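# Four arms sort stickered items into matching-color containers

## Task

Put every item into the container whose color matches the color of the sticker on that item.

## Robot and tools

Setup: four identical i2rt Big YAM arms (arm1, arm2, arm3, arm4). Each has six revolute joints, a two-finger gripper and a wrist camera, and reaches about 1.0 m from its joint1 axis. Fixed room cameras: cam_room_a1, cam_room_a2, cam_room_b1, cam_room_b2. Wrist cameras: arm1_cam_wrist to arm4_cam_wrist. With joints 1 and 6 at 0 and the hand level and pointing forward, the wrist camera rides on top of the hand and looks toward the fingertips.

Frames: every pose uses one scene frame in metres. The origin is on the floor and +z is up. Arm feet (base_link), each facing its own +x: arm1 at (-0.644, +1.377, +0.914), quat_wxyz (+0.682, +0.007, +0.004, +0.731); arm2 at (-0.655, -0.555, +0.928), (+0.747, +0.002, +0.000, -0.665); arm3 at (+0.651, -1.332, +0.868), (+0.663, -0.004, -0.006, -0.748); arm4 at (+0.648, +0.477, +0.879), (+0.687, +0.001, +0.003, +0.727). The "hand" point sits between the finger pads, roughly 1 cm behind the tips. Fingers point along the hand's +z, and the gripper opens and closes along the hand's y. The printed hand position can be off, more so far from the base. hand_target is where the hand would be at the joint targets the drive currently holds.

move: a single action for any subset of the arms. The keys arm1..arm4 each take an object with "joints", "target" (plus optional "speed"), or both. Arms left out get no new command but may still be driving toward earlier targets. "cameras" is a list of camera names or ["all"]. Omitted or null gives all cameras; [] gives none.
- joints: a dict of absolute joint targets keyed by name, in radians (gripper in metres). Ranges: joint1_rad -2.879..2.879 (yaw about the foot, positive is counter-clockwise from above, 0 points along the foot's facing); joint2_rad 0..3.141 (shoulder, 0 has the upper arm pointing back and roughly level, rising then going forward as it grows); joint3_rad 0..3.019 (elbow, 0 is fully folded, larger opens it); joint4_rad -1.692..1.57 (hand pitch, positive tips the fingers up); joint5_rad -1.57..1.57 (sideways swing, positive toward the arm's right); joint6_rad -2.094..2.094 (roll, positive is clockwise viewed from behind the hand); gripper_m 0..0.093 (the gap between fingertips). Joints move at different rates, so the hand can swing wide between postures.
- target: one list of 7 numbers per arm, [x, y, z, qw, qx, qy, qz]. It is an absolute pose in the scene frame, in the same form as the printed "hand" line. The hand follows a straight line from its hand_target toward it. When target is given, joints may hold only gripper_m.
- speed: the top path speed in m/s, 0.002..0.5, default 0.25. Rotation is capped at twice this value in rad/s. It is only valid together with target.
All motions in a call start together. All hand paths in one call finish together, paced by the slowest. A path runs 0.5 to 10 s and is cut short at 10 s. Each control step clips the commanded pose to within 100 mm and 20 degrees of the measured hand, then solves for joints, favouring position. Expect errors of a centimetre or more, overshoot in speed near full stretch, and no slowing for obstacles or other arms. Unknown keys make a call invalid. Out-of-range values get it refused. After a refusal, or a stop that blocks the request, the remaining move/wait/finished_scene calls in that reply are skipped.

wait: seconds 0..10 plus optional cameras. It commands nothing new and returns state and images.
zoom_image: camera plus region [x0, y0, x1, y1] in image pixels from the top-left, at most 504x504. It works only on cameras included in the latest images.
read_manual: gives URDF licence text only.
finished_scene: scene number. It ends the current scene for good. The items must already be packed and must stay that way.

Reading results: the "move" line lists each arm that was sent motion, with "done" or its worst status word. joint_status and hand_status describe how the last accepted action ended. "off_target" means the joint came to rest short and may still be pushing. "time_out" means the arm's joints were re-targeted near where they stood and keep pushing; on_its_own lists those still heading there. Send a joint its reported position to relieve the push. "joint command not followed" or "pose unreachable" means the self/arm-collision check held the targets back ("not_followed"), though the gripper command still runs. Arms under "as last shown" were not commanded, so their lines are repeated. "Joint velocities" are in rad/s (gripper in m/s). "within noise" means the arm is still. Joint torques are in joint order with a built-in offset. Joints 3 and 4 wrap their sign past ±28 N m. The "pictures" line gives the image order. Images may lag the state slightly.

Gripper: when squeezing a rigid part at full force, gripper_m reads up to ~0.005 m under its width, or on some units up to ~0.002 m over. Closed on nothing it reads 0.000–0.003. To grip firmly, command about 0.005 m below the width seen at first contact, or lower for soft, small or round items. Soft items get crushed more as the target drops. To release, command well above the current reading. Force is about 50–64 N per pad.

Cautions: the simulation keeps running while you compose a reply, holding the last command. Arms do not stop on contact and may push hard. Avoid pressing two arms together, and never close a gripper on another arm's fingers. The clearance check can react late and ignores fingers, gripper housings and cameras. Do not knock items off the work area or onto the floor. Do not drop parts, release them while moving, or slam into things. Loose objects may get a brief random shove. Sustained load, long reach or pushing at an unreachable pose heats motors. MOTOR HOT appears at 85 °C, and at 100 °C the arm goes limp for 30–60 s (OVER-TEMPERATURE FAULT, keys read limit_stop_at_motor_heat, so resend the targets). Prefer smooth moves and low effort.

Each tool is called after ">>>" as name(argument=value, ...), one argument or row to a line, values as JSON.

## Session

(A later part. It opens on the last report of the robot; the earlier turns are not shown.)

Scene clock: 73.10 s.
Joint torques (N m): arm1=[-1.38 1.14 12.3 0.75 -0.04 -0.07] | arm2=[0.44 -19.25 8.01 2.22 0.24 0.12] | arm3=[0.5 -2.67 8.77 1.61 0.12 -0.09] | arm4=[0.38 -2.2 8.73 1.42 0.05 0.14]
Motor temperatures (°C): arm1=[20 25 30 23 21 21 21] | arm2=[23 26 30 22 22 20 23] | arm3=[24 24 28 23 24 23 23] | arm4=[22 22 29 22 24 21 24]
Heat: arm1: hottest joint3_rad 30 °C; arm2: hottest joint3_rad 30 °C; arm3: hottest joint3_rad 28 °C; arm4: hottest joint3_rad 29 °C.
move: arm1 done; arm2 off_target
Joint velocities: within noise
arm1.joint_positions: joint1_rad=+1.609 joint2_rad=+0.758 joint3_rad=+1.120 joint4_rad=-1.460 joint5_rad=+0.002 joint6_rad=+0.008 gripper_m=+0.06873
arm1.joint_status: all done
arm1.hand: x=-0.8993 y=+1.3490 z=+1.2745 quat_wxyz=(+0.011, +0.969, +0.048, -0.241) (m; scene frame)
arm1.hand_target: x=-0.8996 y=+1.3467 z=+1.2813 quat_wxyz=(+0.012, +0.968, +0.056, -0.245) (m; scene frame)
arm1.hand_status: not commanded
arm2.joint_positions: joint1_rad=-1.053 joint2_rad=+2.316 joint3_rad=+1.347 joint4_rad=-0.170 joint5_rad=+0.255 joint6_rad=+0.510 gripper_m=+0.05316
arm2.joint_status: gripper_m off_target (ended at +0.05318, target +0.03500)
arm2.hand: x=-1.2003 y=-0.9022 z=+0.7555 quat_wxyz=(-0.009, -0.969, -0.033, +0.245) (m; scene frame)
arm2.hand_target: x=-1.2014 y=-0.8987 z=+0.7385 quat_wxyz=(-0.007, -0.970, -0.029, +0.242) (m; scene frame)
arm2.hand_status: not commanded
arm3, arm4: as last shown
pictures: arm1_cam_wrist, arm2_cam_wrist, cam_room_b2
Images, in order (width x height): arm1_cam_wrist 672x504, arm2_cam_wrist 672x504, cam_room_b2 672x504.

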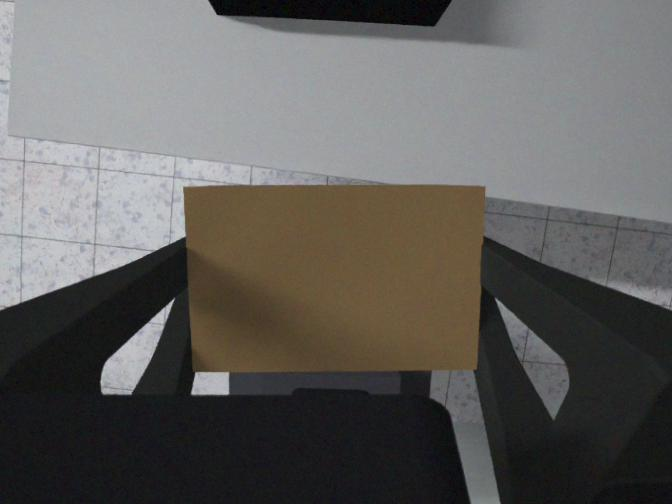

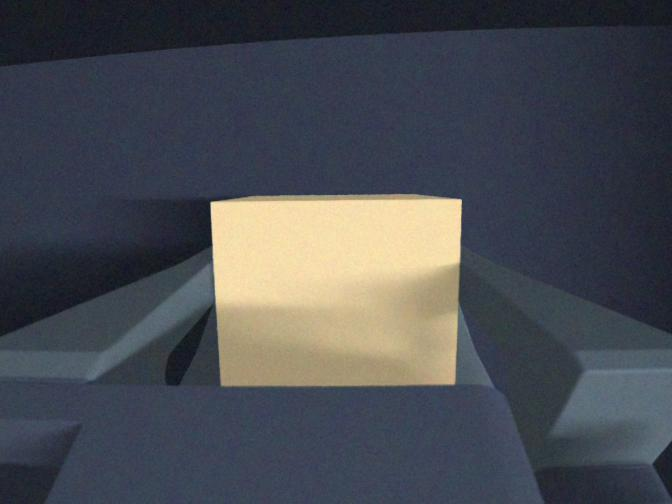

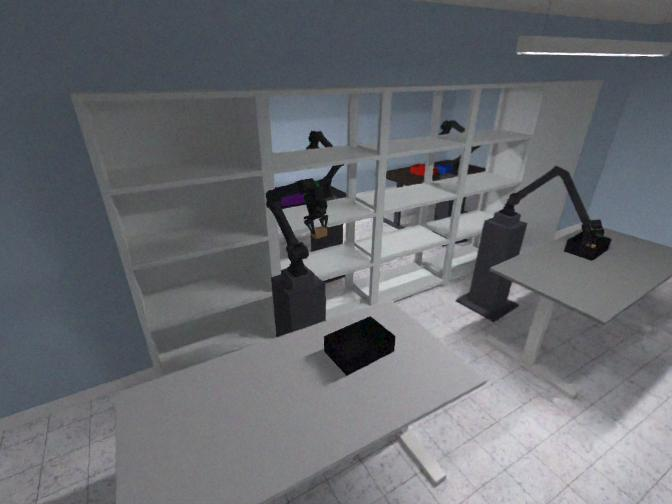

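>>> move(
  arm1={"joints":{"joint1_rad":-2.33}},
  arm2={"target":[-1.18,-0.89,1.05,0.0072,0.970,0.0288,-0.242],"speed":0.3},
  cameras=["cam_room_b1","cam_room_b2","cam_room_a1","cam_room_a2"],
)

>>> zoom_image(
  camera="cam_room_b2",
  region=[270, 170, 350, 250],
)

>>> zoom_image(
  camera="cam_room_b1",
  region=[0, 130, 80, 210],
)

>>> zoom_image(
  camera="cam_room_a2",
  region=[270, 150, 350, 230],
)

>>> zoom_image(
  camera="cam_room_b1",
  region=[220, 240, 320, 340],
)

Scene clock: 82.37 s.
Joint torques (N m): arm1=[-2.73 0.21 12.52 0.91 -0.07 -0.03] | arm2=[1.08 -19.08 14.41 0.95 0.39 0.2] | arm3=[0.38 -2.61 8.76 1.61 0.12 -0.1] | arm4=[0.79 -2.73 8.7 1.51 0.07 0.13]
Motor temperatures (°C): arm1=[20 25 31 23 21 21 22] | arm2=[23 26 30 22 22 20 23] | arm3=[24 23 28 23 24 23 23] | arm4=[22 22 30 22 24 21 24]
Heat: arm1: hottest joint3_rad 31 °C; arm2: hottest joint3_rad 30 °C; arm3: hottest joint3_rad 28 °C; arm4: hottest joint3_rad 30 °C.
move: arm1 done; arm2 off_target
Joint velocities: within noise
arm1.joint_positions: joint1_rad=-2.324 joint2_rad=+0.765 joint3_rad=+1.120 joint4_rad=-1.460 joint5_rad=+0.002 joint6_rad=+0.005 gripper_m=+0.06880
arm1.joint_status: all done
arm1.hand: x=-0.4339 y=+1.2088 z=+1.2651 quat_wxyz=(-0.210, -0.328, -0.918, +0.079) (m; scene frame)
arm1.hand_target: x=-0.4354 y=+1.2084 z=+1.2737 quat_wxyz=(-0.216, -0.328, -0.916, +0.082) (m; scene frame)
arm1.hand_status: not commanded
arm2.joint_positions: joint1_rad=-1.053 joint2_rad=+1.781 joint3_rad=+1.347 joint4_rad=-0.750 joint5_rad=+0.255 joint6_rad=+0.511 gripper_m=+0.05316
arm2.joint_status: not commanded
arm2.hand: x=-1.1678 y=-0.8787 z=+1.0293 quat_wxyz=(+0.003, -0.973, -0.036, +0.227) (m; scene frame)
arm2.hand_target: x=-1.1792 y=-0.8895 z=+1.0502 quat_wxyz=(-0.008, -0.970, -0.029, +0.242) (m; scene frame)
arm2.hand_status: off_target (0.027 m and 2.3 deg from the pose sent, 0.295 m and 0.7 deg at the start)
arm3, arm4: as last shown
pictures: cam_room_a1, cam_room_a2, cam_room_b1, cam_room_b2
Images, in order (width x height): cam_room_a1 672x504, cam_room_a2 672x504, cam_room_b1 672x504, cam_room_b2 672x504.

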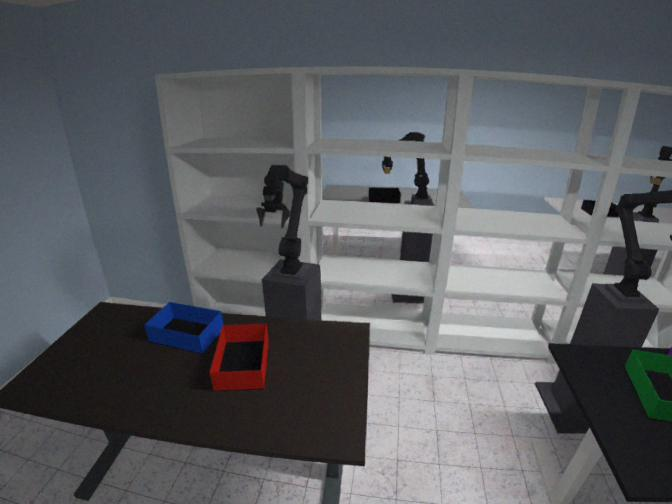

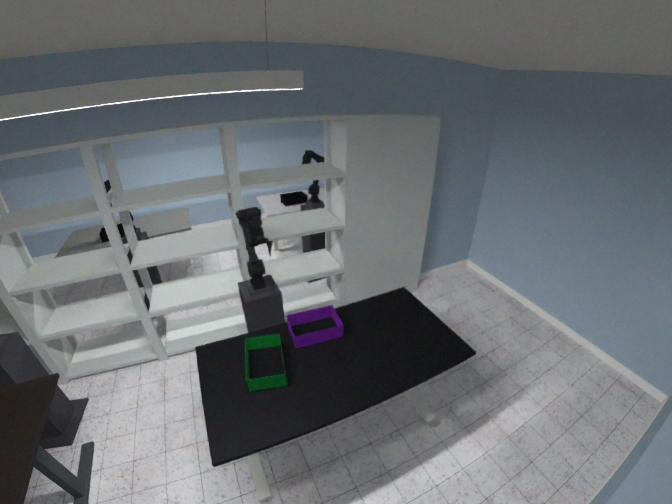

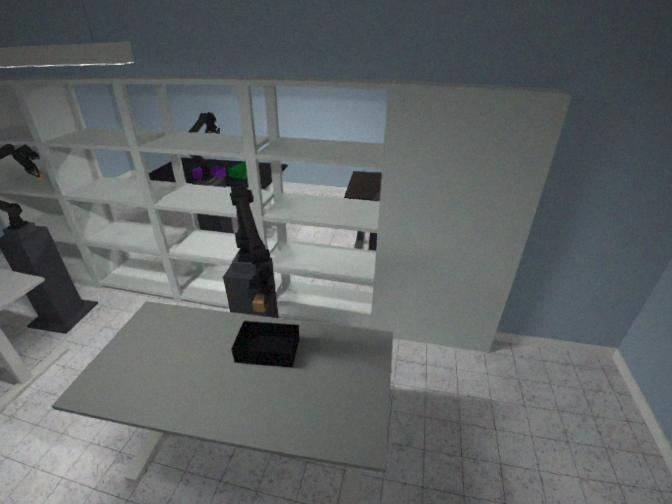

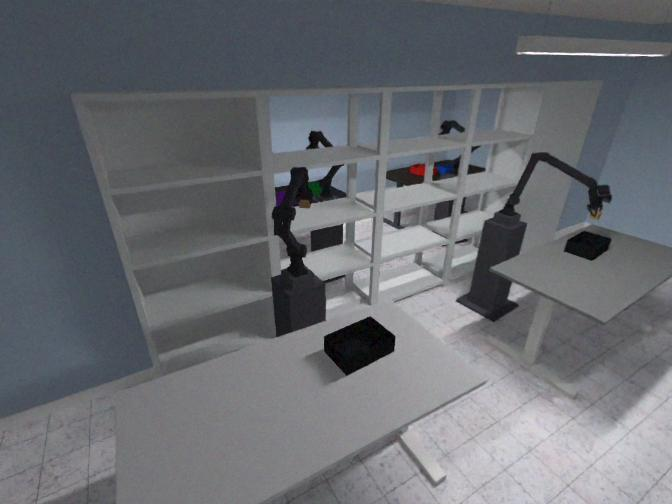

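Scaled by 6.300.

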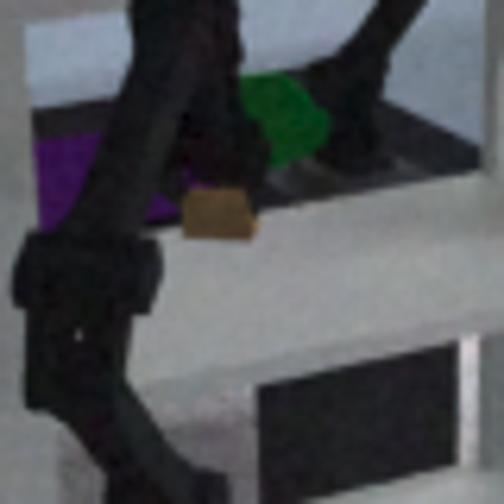

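Scaled by 6.300.

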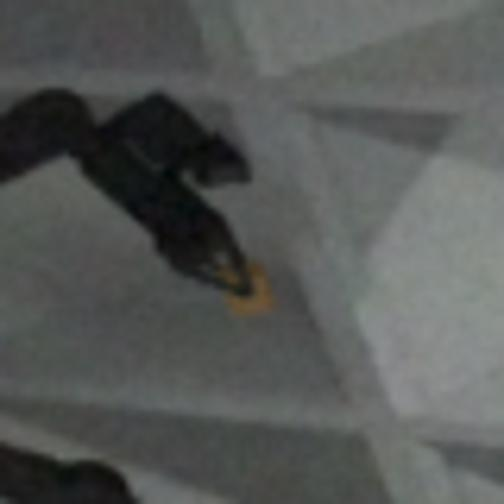

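Scaled by 6.300.

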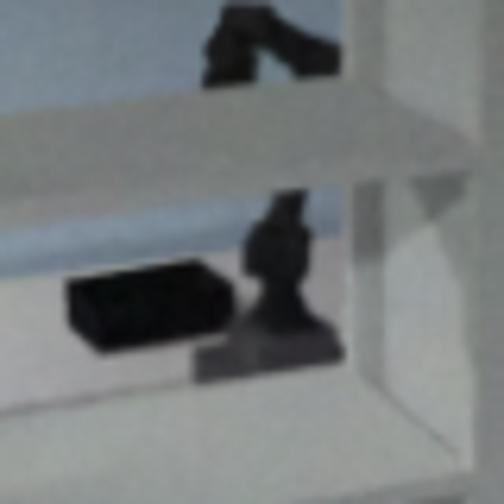

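Scaled by 5.040.

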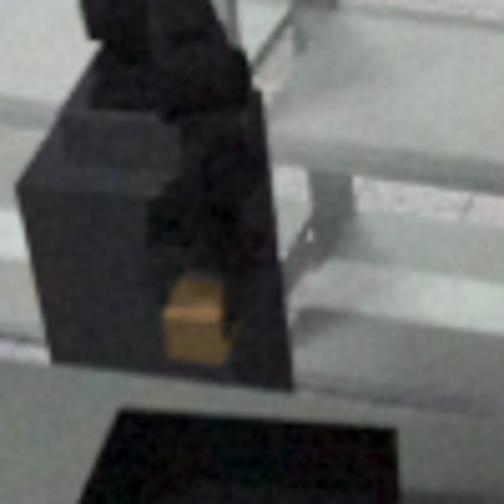

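>>> move(
  arm1={"joints":{"joint4_rad":-0.2}},
  arm2={"joints":{"joint4_rad":0.7,"joint5_rad":0,"joint6_rad":0}},
  cameras=["cam_room_b1","cam_room_b2","cam_room_a1","cam_room_a2"],
)

>>> zoom_image(
  camera="cam_room_b1",
  region=[220, 200, 320, 300],
)

>>> zoom_image(
  camera="cam_room_a2",
  region=[270, 130, 350, 210],
)

Scene clock: 94.10 s.
Joint torques (N m): arm1=[-2.08 -0.73 13.12 2.55 -0.04 0] | arm2=[1.03 -20.07 15.24 3.47 -0.18 -0.08] | arm3=[0.38 -2.49 8.79 1.65 0.12 -0.11] | arm4=[0.21 -2.73 8.79 1.4 0.08 0.13]
Motor temperatures (°C): arm1=[20 25 33 23 21 21 22] | arm2=[23 26 32 22 22 20 24] | arm3=[24 23 28 23 24 23 23] | arm4=[22 22 30 22 24 21 24]
Heat: arm1: hottest joint3_rad 33 °C; arm2: hottest joint3_rad 32 °C; arm3: hottest joint3_rad 28 °C; arm4: hottest joint3_rad 30 °C.
move: arm1 done; arm2 done
Joint velocities: within noise
arm1.joint_positions: joint1_rad=-2.324 joint2_rad=+0.765 joint3_rad=+1.120 joint4_rad=-0.223 joint5_rad=+0.002 joint6_rad=+0.005 gripper_m=+0.06880
arm1.joint_status: all done
arm1.hand: x=-0.3264 y=+1.1237 z=+1.5152 quat_wxyz=(-0.704, -0.222, -0.626, +0.252) (m; scene frame)
arm1.hand_target: x=-0.3321 y=+1.1259 z=+1.5331 quat_wxyz=(-0.717, -0.216, -0.610, +0.260) (m; scene frame)
arm1.hand_status: not commanded
arm2.joint_positions: joint1_rad=-1.052 joint2_rad=+1.781 joint3_rad=+1.347 joint4_rad=+0.674 joint5_rad=+0.004 joint6_rad=+0.014 gripper_m=+0.05314
arm2.joint_status: all done
arm2.hand: x=-1.2624 y=-1.0024 z=+1.3096 quat_wxyz=(-0.249, -0.590, -0.188, +0.745) (m; scene frame)
arm2.hand_target: x=-1.2623 y=-1.0065 z=+1.3446 quat_wxyz=(-0.253, -0.559, -0.186, +0.767) (m; scene frame)
arm2.hand_status: not commanded
arm3.joint_positions: joint1_rad=+1.703 joint2_rad=+0.765 joint3_rad=+1.144 joint4_rad=-1.348 joint5_rad=-0.002 joint6_rad=+0.005 gripper_m=+0.09398
arm3.joint_status: not commanded
arm3.hand: x=+0.9401 y=-1.3232 z=+1.2483 quat_wxyz=(-0.297, +0.005, -0.955, +0.003) (m; scene frame)
arm3.hand_target: x=+0.9411 y=-1.3271 z=+1.2478 quat_wxyz=(-0.301, +0.002, -0.954, +0.007) (m; scene frame)
arm3.hand_status: not commanded
arm4.joint_positions: joint1_rad=-1.622 joint2_rad=+0.765 joint3_rad=+1.138 joint4_rad=-1.350 joint5_rad=+0.001 joint6_rad=-0.011 gripper_m=+0.09398
arm4.joint_status: not commanded
arm4.hand: x=+0.9386 y=+0.4796 z=+1.2550 quat_wxyz=(-0.290, +0.008, -0.957, +0.003) (m; scene frame)
arm4.hand_target: x=+0.9403 y=+0.4782 z=+1.2579 quat_wxyz=(-0.298, +0.001, -0.954, +0.002) (m; scene frame)
arm4.hand_status: not commanded
pictures: cam_room_a1, cam_room_a2, cam_room_b1, cam_room_b2
Images, in order (width x height): cam_room_a1 672x504, cam_room_a2 672x504, cam_room_b1 672x504, cam_room_b2 672x504.

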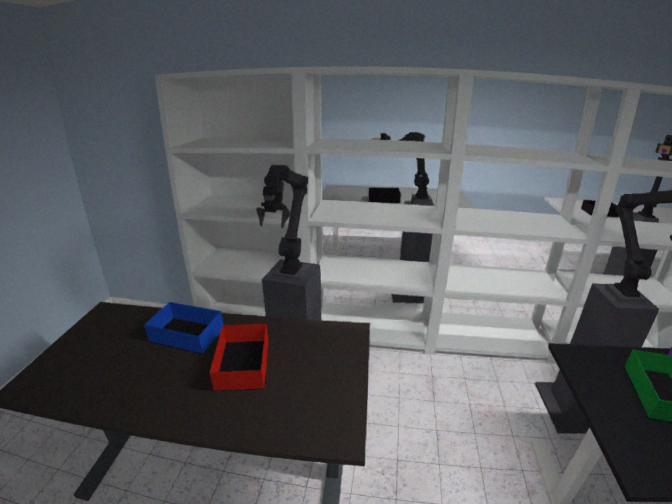

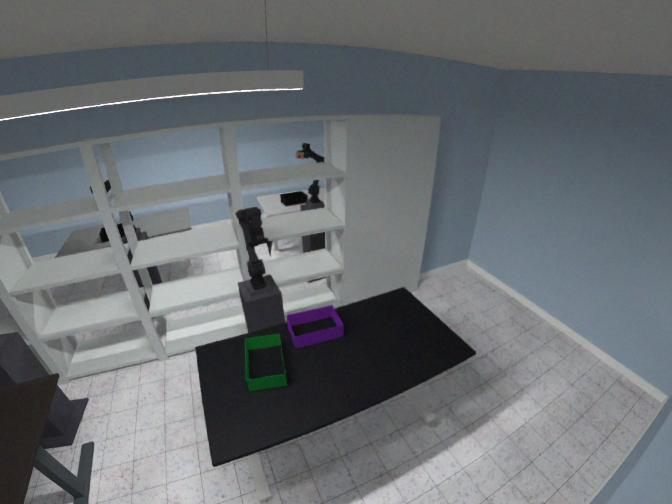

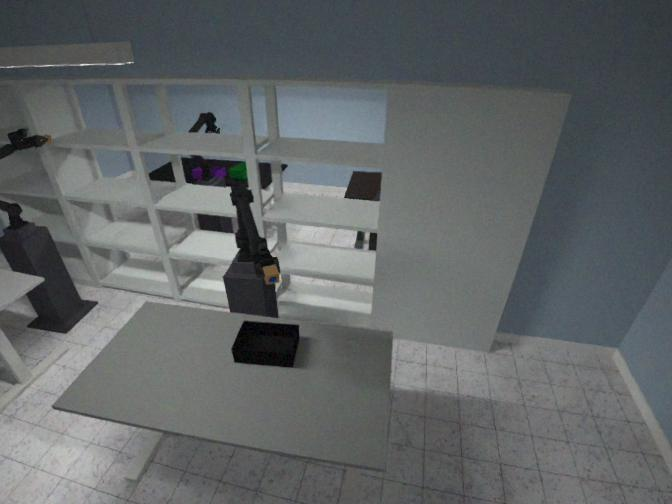

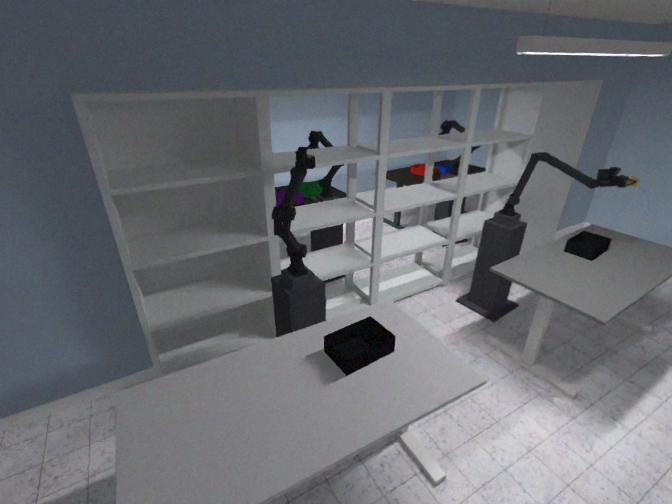

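Scaled by 5.040.

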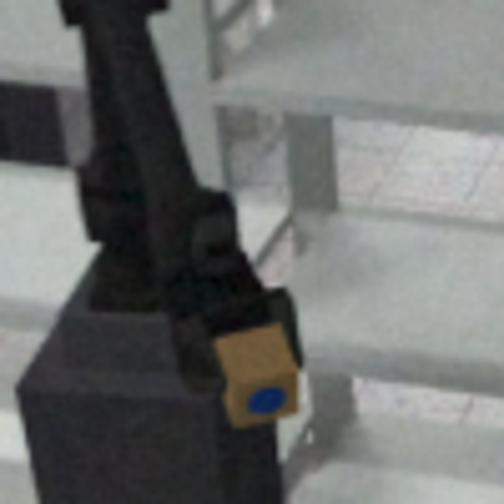

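Scaled by 6.300.

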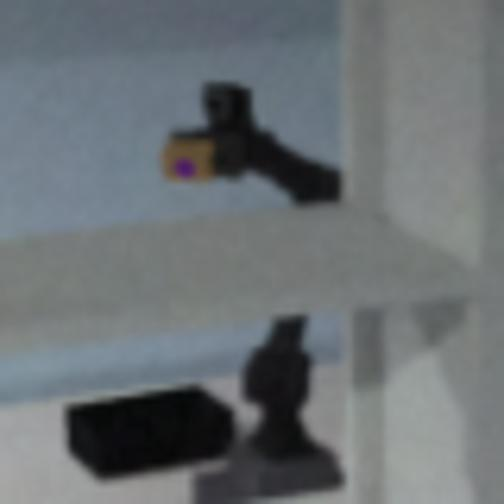

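>>> move(
  arm1={"joints":{"joint4_rad":-1.467}},
  arm2={"joints":{"joint2_rad":0.761,"joint3_rad":1.138,"joint4_rad":-1.467,"joint5_rad":0,"joint6_rad":0}},
  arm3={"joints":{"joint1_rad":-2.0}},
  arm4={"joints":{"joint1_rad":0.94}},
  cameras=[],
)

>>> move(
  arm1={"target":[-0.43,1.205,1.125,0.228,0.327,0.913,-0.0816]},
  arm2={"joints":{"joint1_rad":0.932}},
  cameras=[],
)

>>> move(
  arm1={"target":[-0.03,0.92,1.125,0.228,0.327,0.913,-0.0816],"speed":0.3},
  arm2={"target":[-0.41,-0.695,1.125,-0.234,-0.250,-0.937,0.0624]},
  cameras=["arm1_cam_wrist","arm2_cam_wrist"],
)

>>> move(
  arm1={"target":[-0.03,0.92,1.04,0.228,0.327,0.913,-0.0816],"speed":0.12},
  arm2={"target":[-0.02,-0.92,1.125,-0.234,-0.250,-0.937,0.0624],"speed":0.3},
  cameras=["arm1_cam_wrist","arm2_cam_wrist","cam_room_a1"],
)

Scene clock: 104.63 s.
Joint torques (N m): arm1=[-2.08 -0.26 12.25 0.64 -0.05 0] | arm2=[1.03 -2.61 11.22 1.24 -0.18 -0.08] | arm3=[0.67 -2.78 8.81 1.43 -0.08 -0.1] | arm4=[0.91 -2.49 8.77 1.31 0.16 0.14]
Motor temperatures (°C): arm1=[20 24 33 23 21 21 22] | arm2=[23 26 33 22 22 20 24] | arm3=[24 23 28 23 24 23 23] | arm4=[22 22 30 22 24 21 24]
Heat: arm1: hottest joint3_rad 33 °C; arm2: hottest joint3_rad 33 °C; arm3: hottest joint3_rad 28 °C; arm4: hottest joint3_rad 30 °C.
move: arm1 done; arm2 done; arm3 done; arm4 done
Joint velocities: within noise
arm1.joint_positions: joint1_rad=-2.324 joint2_rad=+0.765 joint3_rad=+1.120 joint4_rad=-1.459 joint5_rad=+0.002 joint6_rad=+0.005 gripper_m=+0.06880
arm1.joint_status: all done
arm1.hand: x=-0.4337 y=+1.2087 z=+1.2652 quat_wxyz=(-0.210, -0.328, -0.918, +0.079) (m; scene frame)
arm1.hand_target: x=-0.4354 y=+1.2085 z=+1.2737 quat_wxyz=(-0.216, -0.328, -0.916, +0.082) (m; scene frame)
arm1.hand_status: not commanded
arm2.joint_positions: joint1_rad=-1.052 joint2_rad=+0.757 joint3_rad=+1.134 joint4_rad=-1.455 joint5_rad=+0.003 joint6_rad=+0.014 gripper_m=+0.05314
arm2.joint_status: all done
arm2.hand: x=-0.8694 y=-0.7127 z=+1.2913 quat_wxyz=(-0.075, -0.924, -0.296, +0.230) (m; scene frame)
arm2.hand_target: x=-0.8674 y=-0.7131 z=+1.2908 quat_wxyz=(-0.074, -0.922, -0.305, +0.225) (m; scene frame)
arm2.hand_status: not commanded
arm3.joint_positions: joint1_rad=-1.990 joint2_rad=+0.765 joint3_rad=+1.144 joint4_rad=-1.344 joint5_rad=+0.002 joint6_rad=+0.004 gripper_m=+0.09402
arm3.joint_status: all done
arm3.hand: x=+0.4017 y=-1.1762 z=+1.2462 quat_wxyz=(+0.074, -0.920, +0.259, +0.285) (m; scene frame)
arm3.hand_target: x=+0.4030 y=-1.1742 z=+1.2451 quat_wxyz=(+0.075, -0.919, +0.261, +0.287) (m; scene frame)
arm3.hand_status: not commanded
arm4.joint_positions: joint1_rad=+0.938 joint2_rad=+0.765 joint3_rad=+1.138 joint4_rad=-1.348 joint5_rad=-0.002 joint6_rad=-0.011 gripper_m=+0.09401
arm4.joint_status: all done
arm4.hand: x=+0.4071 y=+0.6365 z=+1.2572 quat_wxyz=(-0.082, +0.917, -0.267, -0.283) (m; scene frame)
arm4.hand_target: x=+0.4059 y=+0.6370 z=+1.2599 quat_wxyz=(-0.083, +0.914, -0.271, -0.290) (m; scene frame)
arm4.hand_status: not commanded
pictures: none
No camera images: "cameras" was empty.

Scene clock: 106.60 s.
Joint torques (N m): arm1=[-2.61 -0.03 12.74 1.84 -0.06 0.05] | arm2=[1.03 -2.49 11.17 1.26 0.08 -0.07] | arm3=[0.62 -3.02 8.79 1.39 -0.08 -0.1] | arm4=[1.03 -2.9 8.72 1.28 0.18 0.13]
Motor temperatures (°C): arm1=[20 24 33 23 21 21 22] | arm2=[23 26 33 22 22 20 24] | arm3=[24 23 28 23 24 23 23] | arm4=[22 22 30 22 24 21 24]
Heat: arm1: hottest joint3_rad 33 °C; arm2: hottest joint3_rad 33 °C; arm3: hottest joint3_rad 28 °C; arm4: hottest joint3_rad 30 °C.
move: arm1 off_target; arm2 done
Joint velocities: within noise
arm1.joint_positions: joint1_rad=-2.324 joint2_rad=+0.694 joint3_rad=+0.689 joint4_rad=-1.107 joint5_rad=-0.005 joint6_rad=+0.005 gripper_m=+0.06880
arm1.joint_status: not commanded
arm1.hand: x=-0.4349 y=+1.2095 z=+1.1130 quat_wxyz=(-0.208, -0.328, -0.918, +0.075) (m; scene frame)
arm1.hand_target: x=-0.4303 y=+1.2053 z=+1.1251 quat_wxyz=(-0.228, -0.327, -0.913, +0.082) (m; scene frame)
arm1.hand_status: off_target (0.014 m and 2.5 deg from the pose sent, 0.140 m and 2.1 deg at the start)
arm2.joint_positions: joint1_rad=+0.928 joint2_rad=+0.757 joint3_rad=+1.134 joint4_rad=-1.455 joint5_rad=-0.002 joint6_rad=+0.013 gripper_m=+0.05312
arm2.joint_status: all done
arm2.hand: x=-0.4268 y=-0.6893 z=+1.2922 quat_wxyz=(-0.237, -0.258, -0.935, +0.059) (m; scene frame)
arm2.hand_target: x=-0.4277 y=-0.6881 z=+1.2917 quat_wxyz=(-0.231, -0.251, -0.938, +0.060) (m; scene frame)
arm2.hand_status: not commanded
arm3, arm4: as last shown
pictures: none
No camera images: "cameras" was empty.

Scene clock: 109.10 s.
Joint torques (N m): arm1=[-0.79 -18.84 17.58 0.66 0.08 0.12] | arm2=[1.61 -3.37 10.88 2.51 0.16 0.04] | arm3=[0.79 -2.84 8.8 1.46 -0.08 -0.1] | arm4=[0.79 -2.67 8.75 1.36 0.18 0.11]
Motor temperatures (°C): arm1=[20 24 34 23 21 21 22] | arm2=[23 26 33 22 22 20 24] | arm3=[24 23 28 23 24 23 23] | arm4=[22 22 30 22 24 21 24]
Heat: arm1: hottest joint3_rad 34 °C; arm2: hottest joint3_rad 33 °C; arm3: hottest joint3_rad 28 °C; arm4: hottest joint3_rad 30 °C.
move: arm1 off_target; arm2 done
Joint velocities: within noise
arm1.joint_positions: joint1_rad=-2.289 joint2_rad=+2.057 joint3_rad=+2.000 joint4_rad=-1.068 joint5_rad=+0.015 joint6_rad=+0.039 gripper_m=+0.06880
arm1.joint_status: not commanded
arm1.hand: x=-0.0480 y=+0.9234 z=+1.0935 quat_wxyz=(-0.201, -0.330, -0.919, +0.075) (m; scene frame)
arm1.hand_target: x=-0.0317 y=+0.9214 z=+1.1250 quat_wxyz=(-0.229, -0.327, -0.913, +0.082) (m; scene frame)
arm1.hand_status: off_target (0.036 m and 3.3 deg from the pose sent, 0.498 m and 2.5 deg at the start)
arm2.joint_positions: joint1_rad=+0.935 joint2_rad=+0.731 joint3_rad=+0.686 joint4_rad=-1.049 joint5_rad=+0.005 joint6_rad=+0.013 gripper_m=+0.05312
arm2.joint_status: not commanded
arm2.hand: x=-0.4133 y=-0.6957 z=+1.1265 quat_wxyz=(-0.228, -0.256, -0.937, +0.060) (m; scene frame)
arm2.hand_target: x=-0.4100 y=-0.6950 z=+1.1251 quat_wxyz=(-0.234, -0.250, -0.937, +0.062) (m; scene frame)
arm2.hand_status: done (0.004 m and 1.0 deg from the pose sent, 0.168 m and 1.1 deg at the start)
arm3, arm4: as last shown
pictures: arm1_cam_wrist, arm2_cam_wrist
Images, in order (width x height): arm1_cam_wrist 672x504, arm2_cam_wrist 672x504.

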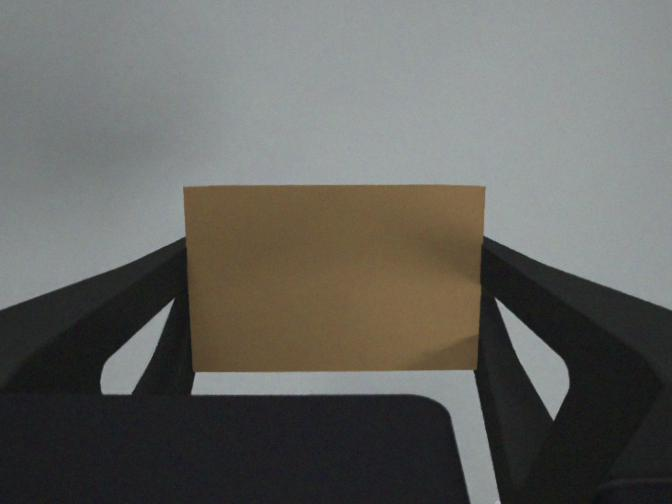

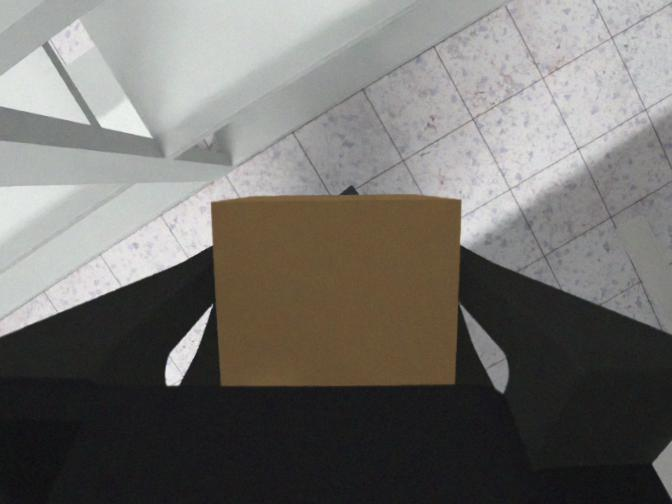

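Scene clock: 111.37 s.
Joint torques (N m): arm1=[-0.97 -18.55 11.51 1.84 0.14 0.12] | arm2=[0.79 -20.78 16.99 1.1 -0.05 -0.06] | arm3=[0.5 -2.84 8.81 1.44 -0.08 -0.1] | arm4=[1.03 -2.55 8.77 1.25 0.15 0.13]
Motor temperatures (°C): arm1=[20 24 34 23 21 21 22] | arm2=[23 26 34 22 22 20 24] | arm3=[24 23 28 23 24 23 23] | arm4=[22 22 30 22 24 21 24]
Heat: arm1: hottest joint3_rad 34 °C; arm2: hottest joint3_rad 34 °C; arm3: hottest joint3_rad 28 °C; arm4: hottest joint3_rad 30 °C.
move: arm1 off_target; arm2 off_target
Joint velocities: within noise
arm1.joint_positions: joint1_rad=-2.289 joint2_rad=+2.083 joint3_rad=+1.898 joint4_rad=-0.895 joint5_rad=+0.015 joint6_rad=+0.040 gripper_m=+0.06880
arm1.joint_status: not commanded
arm1.hand: x=-0.0395 y=+0.9163 z=+1.0438 quat_wxyz=(-0.222, -0.329, -0.914, +0.081) (m; scene frame)
arm1.hand_target: x=-0.0302 y=+0.9201 z=+1.0402 quat_wxyz=(-0.228, -0.327, -0.913, +0.082) (m; scene frame)
arm1.hand_status: off_target (0.011 m and 0.7 deg from the pose sent, 0.057 m and 3.3 deg at the start)
arm2.joint_positions: joint1_rad=+0.935 joint2_rad=+1.960 joint3_rad=+1.815 joint4_rad=-0.970 joint5_rad=+0.005 joint6_rad=+0.013 gripper_m=+0.05312
arm2.joint_status: not commanded
arm2.hand: x=-0.0354 y=-0.9111 z=+1.1074 quat_wxyz=(-0.219, -0.257, -0.940, +0.057) (m; scene frame)
arm2.hand_target: x=-0.0213 y=-0.9194 z=+1.1250 quat_wxyz=(-0.235, -0.250, -0.937, +0.063) (m; scene frame)
arm2.hand_status: off_target (0.025 m and 2.0 deg from the pose sent, 0.453 m and 1.0 deg at the start)
arm3, arm4: as last shown
pictures: arm1_cam_wrist, arm2_cam_wrist, cam_room_a1
Images, in order (width x height): arm1_cam_wrist 672x504, arm2_cam_wrist 672x504, cam_room_a1 672x504.

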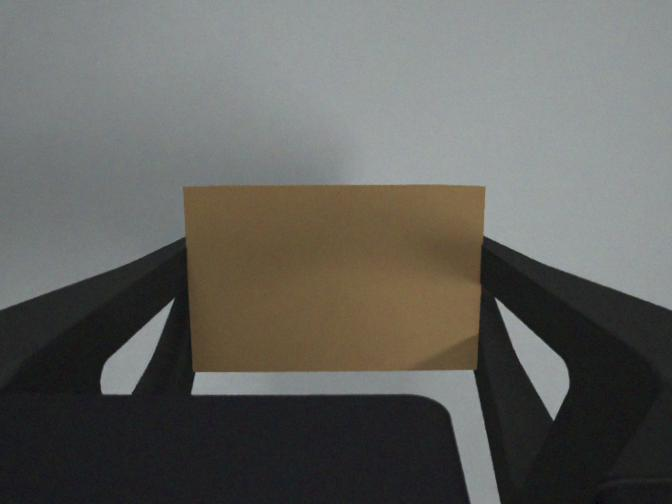

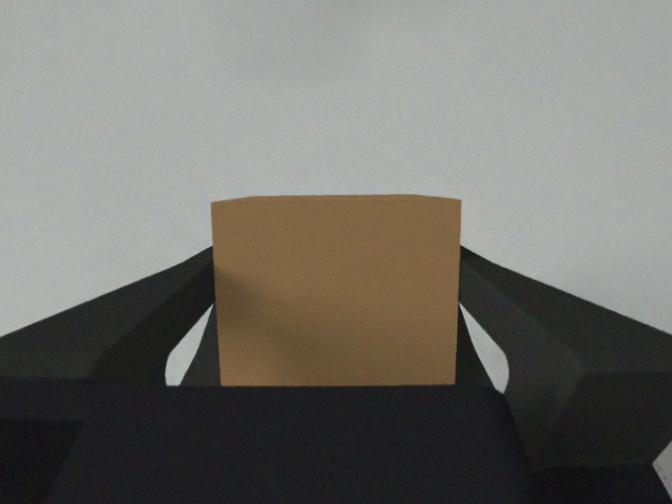

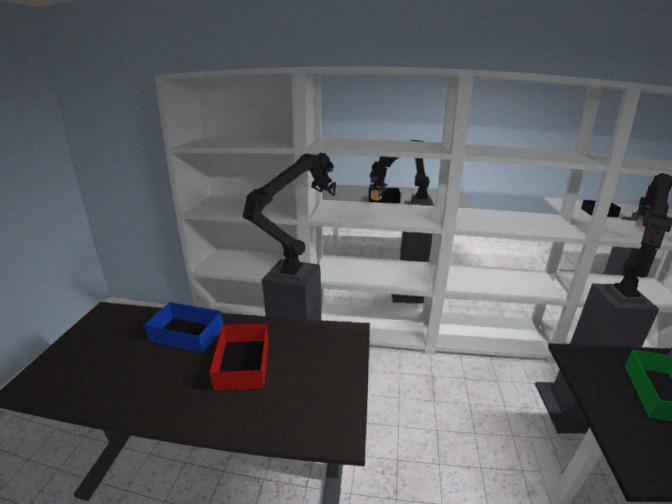

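>>> move(
  arm1={"target":[-0.03,0.92,1.018,0.228,0.327,0.913,-0.0816],"speed":0.06},
  arm2={"target":[-0.02,-0.92,1.05,-0.234,-0.250,-0.937,0.0624],"speed":0.12},
  cameras=[],
)

>>> move(
  arm1={"target":[-0.03,0.92,1.006,0.228,0.327,0.913,-0.0816],"speed":0.05},
  arm2={"target":[-0.02,-0.92,1.015,-0.234,-0.250,-0.937,0.0624],"speed":0.05},
  cameras=["arm1_cam_wrist","arm2_cam_wrist"],
)

Scene clock: 117.53 s.
Joint torques (N m): arm1=[-0.85 -17.67 11.41 1.81 0.12 0.13] | arm2=[0.73 -21.48 10.95 2.51 -0.07 -0.06] | arm3=[0.5 -2.96 8.77 1.37 -0.07 -0.1] | arm4=[0.97 -2.61 8.62 1.26 0.18 0.14]
Motor temperatures (°C): arm1=[20 25 33 23 21 21 22] | arm2=[23 26 34 22 22 20 24] | arm3=[24 23 28 23 24 23 23] | arm4=[22 22 30 22 24 21 24]
Heat: arm1: hottest joint3_rad 33 °C; arm2: hottest joint3_rad 34 °C; arm3: hottest joint3_rad 28 °C; arm4: hottest joint3_rad 30 °C.
move: arm1 off_target; arm2 off_target
Joint velocities: within noise
arm1.joint_positions: joint1_rad=-2.288 joint2_rad=+2.095 joint3_rad=+1.865 joint4_rad=-0.846 joint5_rad=+0.015 joint6_rad=+0.041 gripper_m=+0.06880
arm1.joint_status: not commanded
arm1.hand: x=-0.0391 y=+0.9161 z=+1.0239 quat_wxyz=(-0.224, -0.329, -0.914, +0.082) (m; scene frame)
arm1.hand_target: x=-0.0302 y=+0.9202 z=+1.0181 quat_wxyz=(-0.228, -0.327, -0.913, +0.081) (m; scene frame)
arm1.hand_status: off_target (0.012 m and 0.5 deg from the pose sent, 0.028 m and 0.7 deg at the start)
arm2.joint_positions: joint1_rad=+0.935 joint2_rad=+2.002 joint3_rad=+1.756 joint4_rad=-0.830 joint5_rad=+0.005 joint6_rad=+0.013 gripper_m=+0.05312
arm2.joint_status: not commanded
arm2.hand: x=-0.0227 y=-0.9182 z=+1.0651 quat_wxyz=(-0.237, -0.256, -0.935, +0.062) (m; scene frame)
arm2.hand_target: x=-0.0204 y=-0.9199 z=+1.0502 quat_wxyz=(-0.234, -0.250, -0.937, +0.062) (m; scene frame)
arm2.hand_status: off_target (0.015 m and 0.8 deg from the pose sent, 0.060 m and 2.0 deg at the start)
arm3, arm4: as last shown
pictures: none
No camera images: "cameras" was empty.

Scene clock: 118.77 s.
Joint torques (N m): arm1=[-0.79 -18.08 10.78 1.85 0.11 0.12] | arm2=[0.79 -20.78 10.32 2.58 -0.09 -0.06] | arm3=[0.67 -2.84 8.77 1.43 -0.08 -0.1] | arm4=[1.08 -2.9 8.76 1.22 0.19 0.15]
Motor temperatures (°C): arm1=[20 25 33 23 21 21 22] | arm2=[23 26 34 22 22 20 24] | arm3=[24 23 28 23 24 23 23] | arm4=[22 22 30 22 24 21 24]
Heat: arm1: hottest joint3_rad 33 °C; arm2: hottest joint3_rad 34 °C; arm3: hottest joint3_rad 28 °C; arm4: hottest joint3_rad 30 °C.
move: arm1 off_target; arm2 off_target
Joint velocities: within noise
arm1.joint_positions: joint1_rad=-2.288 joint2_rad=+2.098 joint3_rad=+1.853 joint4_rad=-0.819 joint5_rad=+0.016 joint6_rad=+0.041 gripper_m=+0.06880
arm1.joint_status: not commanded
arm1.hand: x=-0.0375 y=+0.9148 z=+1.0195 quat_wxyz=(-0.229, -0.329, -0.912, +0.084) (m; scene frame)
arm1.hand_target: x=-0.0305 y=+0.9202 z=+1.0060 quat_wxyz=(-0.228, -0.327, -0.913, +0.082) (m; scene frame)
arm1.hand_status: off_target (0.016 m and 0.3 deg from the pose sent, 0.020 m and 0.5 deg at the start)
arm2.joint_positions: joint1_rad=+0.935 joint2_rad=+2.021 joint3_rad=+1.711 joint4_rad=-0.752 joint5_rad=+0.005 joint6_rad=+0.013 gripper_m=+0.05312
arm2.joint_status: not commanded
arm2.hand: x=-0.0208 y=-0.9192 z=+1.0384 quat_wxyz=(-0.243, -0.255, -0.934, +0.064) (m; scene frame)
arm2.hand_target: x=-0.0207 y=-0.9197 z=+1.0154 quat_wxyz=(-0.234, -0.250, -0.937, +0.062) (m; scene frame)
arm2.hand_status: off_target (0.023 m and 1.3 deg from the pose sent, 0.050 m and 0.8 deg at the start)
arm3, arm4: as last shown
pictures: arm1_cam_wrist, arm2_cam_wrist
Images, in order (width x height): arm1_cam_wrist 672x504, arm2_cam_wrist 672x504.

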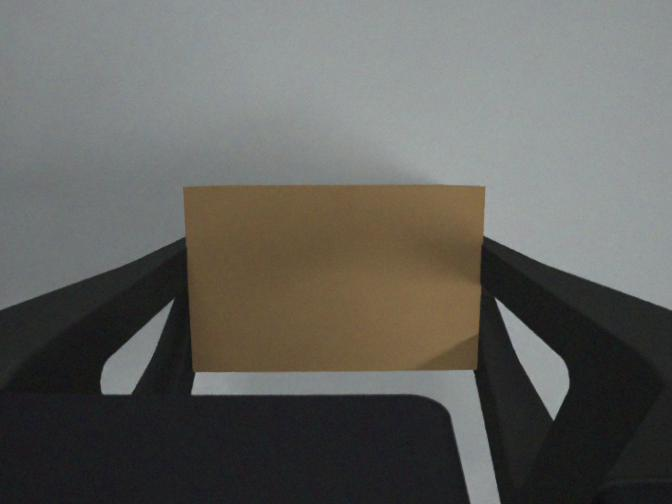

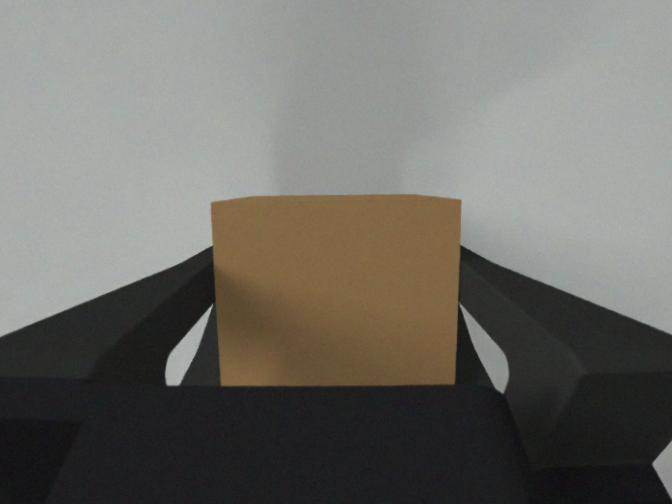

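arm1 in contact (1.0195, lag growing). Release arm1; arm2 goes on.

>>> move(
  arm1={"joints":{"gripper_m":0.093}},
  arm2={"target":[-0.02,-0.92,1.003,-0.234,-0.250,-0.937,0.0624],"speed":0.05},
  cameras=["arm1_cam_wrist"],
)

>>> move(
  arm1={"target":[-0.14,1.0,1.10,0.228,0.327,0.913,-0.0816],"speed":0.25},
  arm2={"target":[-0.02,-0.92,0.993,-0.234,-0.250,-0.937,0.0624],"speed":0.05},
  cameras=["arm1_cam_wrist","arm2_cam_wrist"],
)

Scene clock: 123.07 s.
Joint torques (N m): arm1=[-1.03 -17.61 10.81 1.88 0.13 0.12] | arm2=[0.67 -20.54 10.11 2.56 -0.09 -0.06] | arm3=[0.62 -2.96 8.81 1.4 -0.08 -0.09] | arm4=[0.62 -2.67 8.68 1.37 0.18 0.12]
Motor temperatures (°C): arm1=[20 25 33 23 21 21 22] | arm2=[23 26 33 22 22 20 24] | arm3=[24 23 28 23 24 23 23] | arm4=[22 22 31 22 24 21 24]
Heat: arm1: hottest joint3_rad 33 °C; arm2: hottest joint3_rad 33 °C; arm3: hottest joint3_rad 28 °C; arm4: hottest joint3_rad 31 °C.
move: arm1 done; arm2 off_target
Joint velocities: within noise
arm1.joint_positions: joint1_rad=-2.288 joint2_rad=+2.098 joint3_rad=+1.853 joint4_rad=-0.818 joint5_rad=+0.016 joint6_rad=+0.041 gripper_m=+0.09297
arm1.joint_status: all done
arm1.hand: x=-0.0374 y=+0.9146 z=+1.0194 quat_wxyz=(-0.230, -0.329, -0.912, +0.084) (m; scene frame)
arm1.hand_target: x=-0.0305 y=+0.9201 z=+1.0059 quat_wxyz=(-0.228, -0.327, -0.913, +0.082) (m; scene frame)
arm1.hand_status: not commanded
arm2.joint_positions: joint1_rad=+0.935 joint2_rad=+2.030 joint3_rad=+1.698 joint4_rad=-0.727 joint5_rad=+0.005 joint6_rad=+0.013 gripper_m=+0.05312
arm2.joint_status: not commanded
arm2.hand: x=-0.0200 y=-0.9196 z=+1.0289 quat_wxyz=(-0.245, -0.255, -0.933, +0.064) (m; scene frame)
arm2.hand_target: x=-0.0208 y=-0.9196 z=+1.0035 quat_wxyz=(-0.234, -0.250, -0.937, +0.062) (m; scene frame)
arm2.hand_status: off_target (0.026 m and 1.5 deg from the pose sent, 0.035 m and 1.3 deg at the start)
arm3, arm4: as last shown
pictures: arm1_cam_wrist
Images, in order (width x height): arm1_cam_wrist 672x504.

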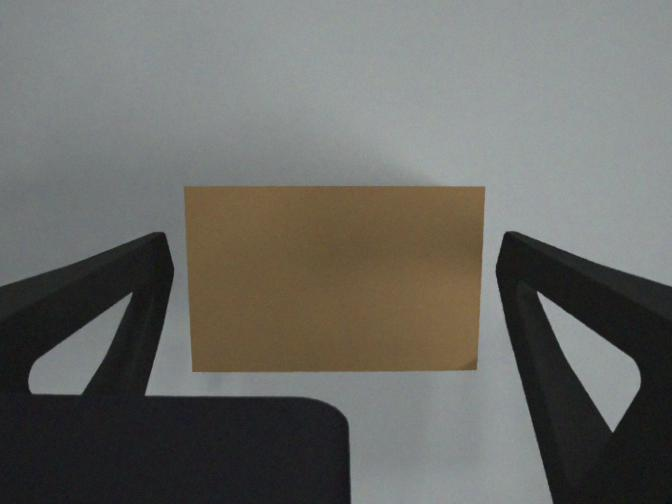

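Scene clock: 124.50 s.
Joint torques (N m): arm1=[-1.61 -12.75 11.45 0.84 0.03 0.06] | arm2=[0.73 -19.9 9.57 2.58 -0.09 -0.06] | arm3=[0.67 -2.9 8.8 1.39 -0.09 -0.09] | arm4=[0.97 -2.37 8.66 1.33 0.18 0.16]
Motor temperatures (°C): arm1=[20 25 33 23 21 21 22] | arm2=[23 26 33 22 22 20 24] | arm3=[24 23 28 23 24 23 23] | arm4=[22 22 31 22 24 21 24]
Heat: arm1: hottest joint3_rad 33 °C; arm2: hottest joint3_rad 33 °C; arm3: hottest joint3_rad 28 °C; arm4: hottest joint3_rad 31 °C.
move: arm1 done; arm2 off_target
Joint velocities: within noise
arm1.joint_positions: joint1_rad=-2.287 joint2_rad=+1.688 joint3_rad=+1.463 joint4_rad=-0.828 joint5_rad=+0.016 joint6_rad=+0.048 gripper_m=+0.09297
arm1.joint_status: not commanded
arm1.hand: x=-0.1418 y=+0.9959 z=+1.1047 quat_wxyz=(-0.235, -0.331, -0.910, +0.084) (m; scene frame)
arm1.hand_target: x=-0.1400 y=+1.0000 z=+1.1001 quat_wxyz=(-0.228, -0.327, -0.913, +0.082) (m; scene frame)
arm1.hand_status: done (0.007 m and 1.0 deg from the pose sent, 0.156 m and 0.4 deg at the start)
arm2.joint_positions: joint1_rad=+0.935 joint2_rad=+2.032 joint3_rad=+1.692 joint4_rad=-0.706 joint5_rad=+0.005 joint6_rad=+0.013 gripper_m=+0.05312
arm2.joint_status: not commanded
arm2.hand: x=-0.0180 y=-0.9207 z=+1.0271 quat_wxyz=(-0.251, -0.255, -0.932, +0.066) (m; scene frame)
arm2.hand_target: x=-0.0213 y=-0.9194 z=+0.9937 quat_wxyz=(-0.234, -0.250, -0.937, +0.062) (m; scene frame)
arm2.hand_status: off_target (0.034 m and 2.2 deg from the pose sent, 0.036 m and 1.5 deg at the start)
arm3, arm4: as last shown
pictures: arm1_cam_wrist, arm2_cam_wrist
Images, in order (width x height): arm1_cam_wrist 672x504, arm2_cam_wrist 672x504.

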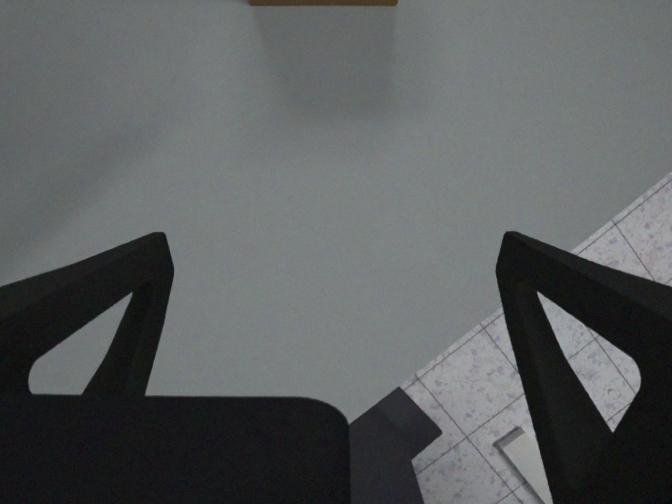

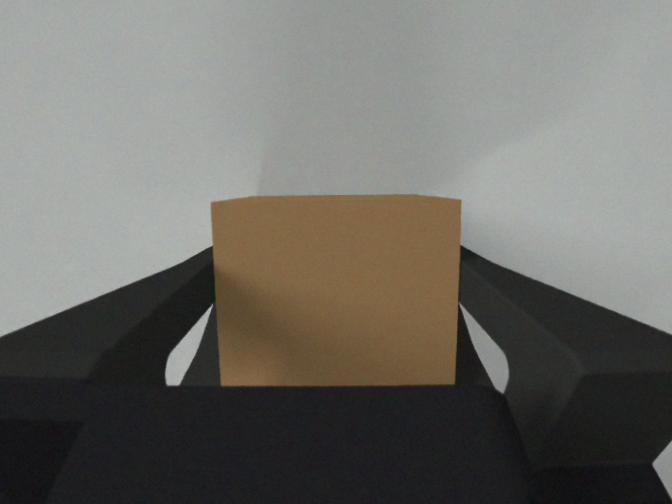

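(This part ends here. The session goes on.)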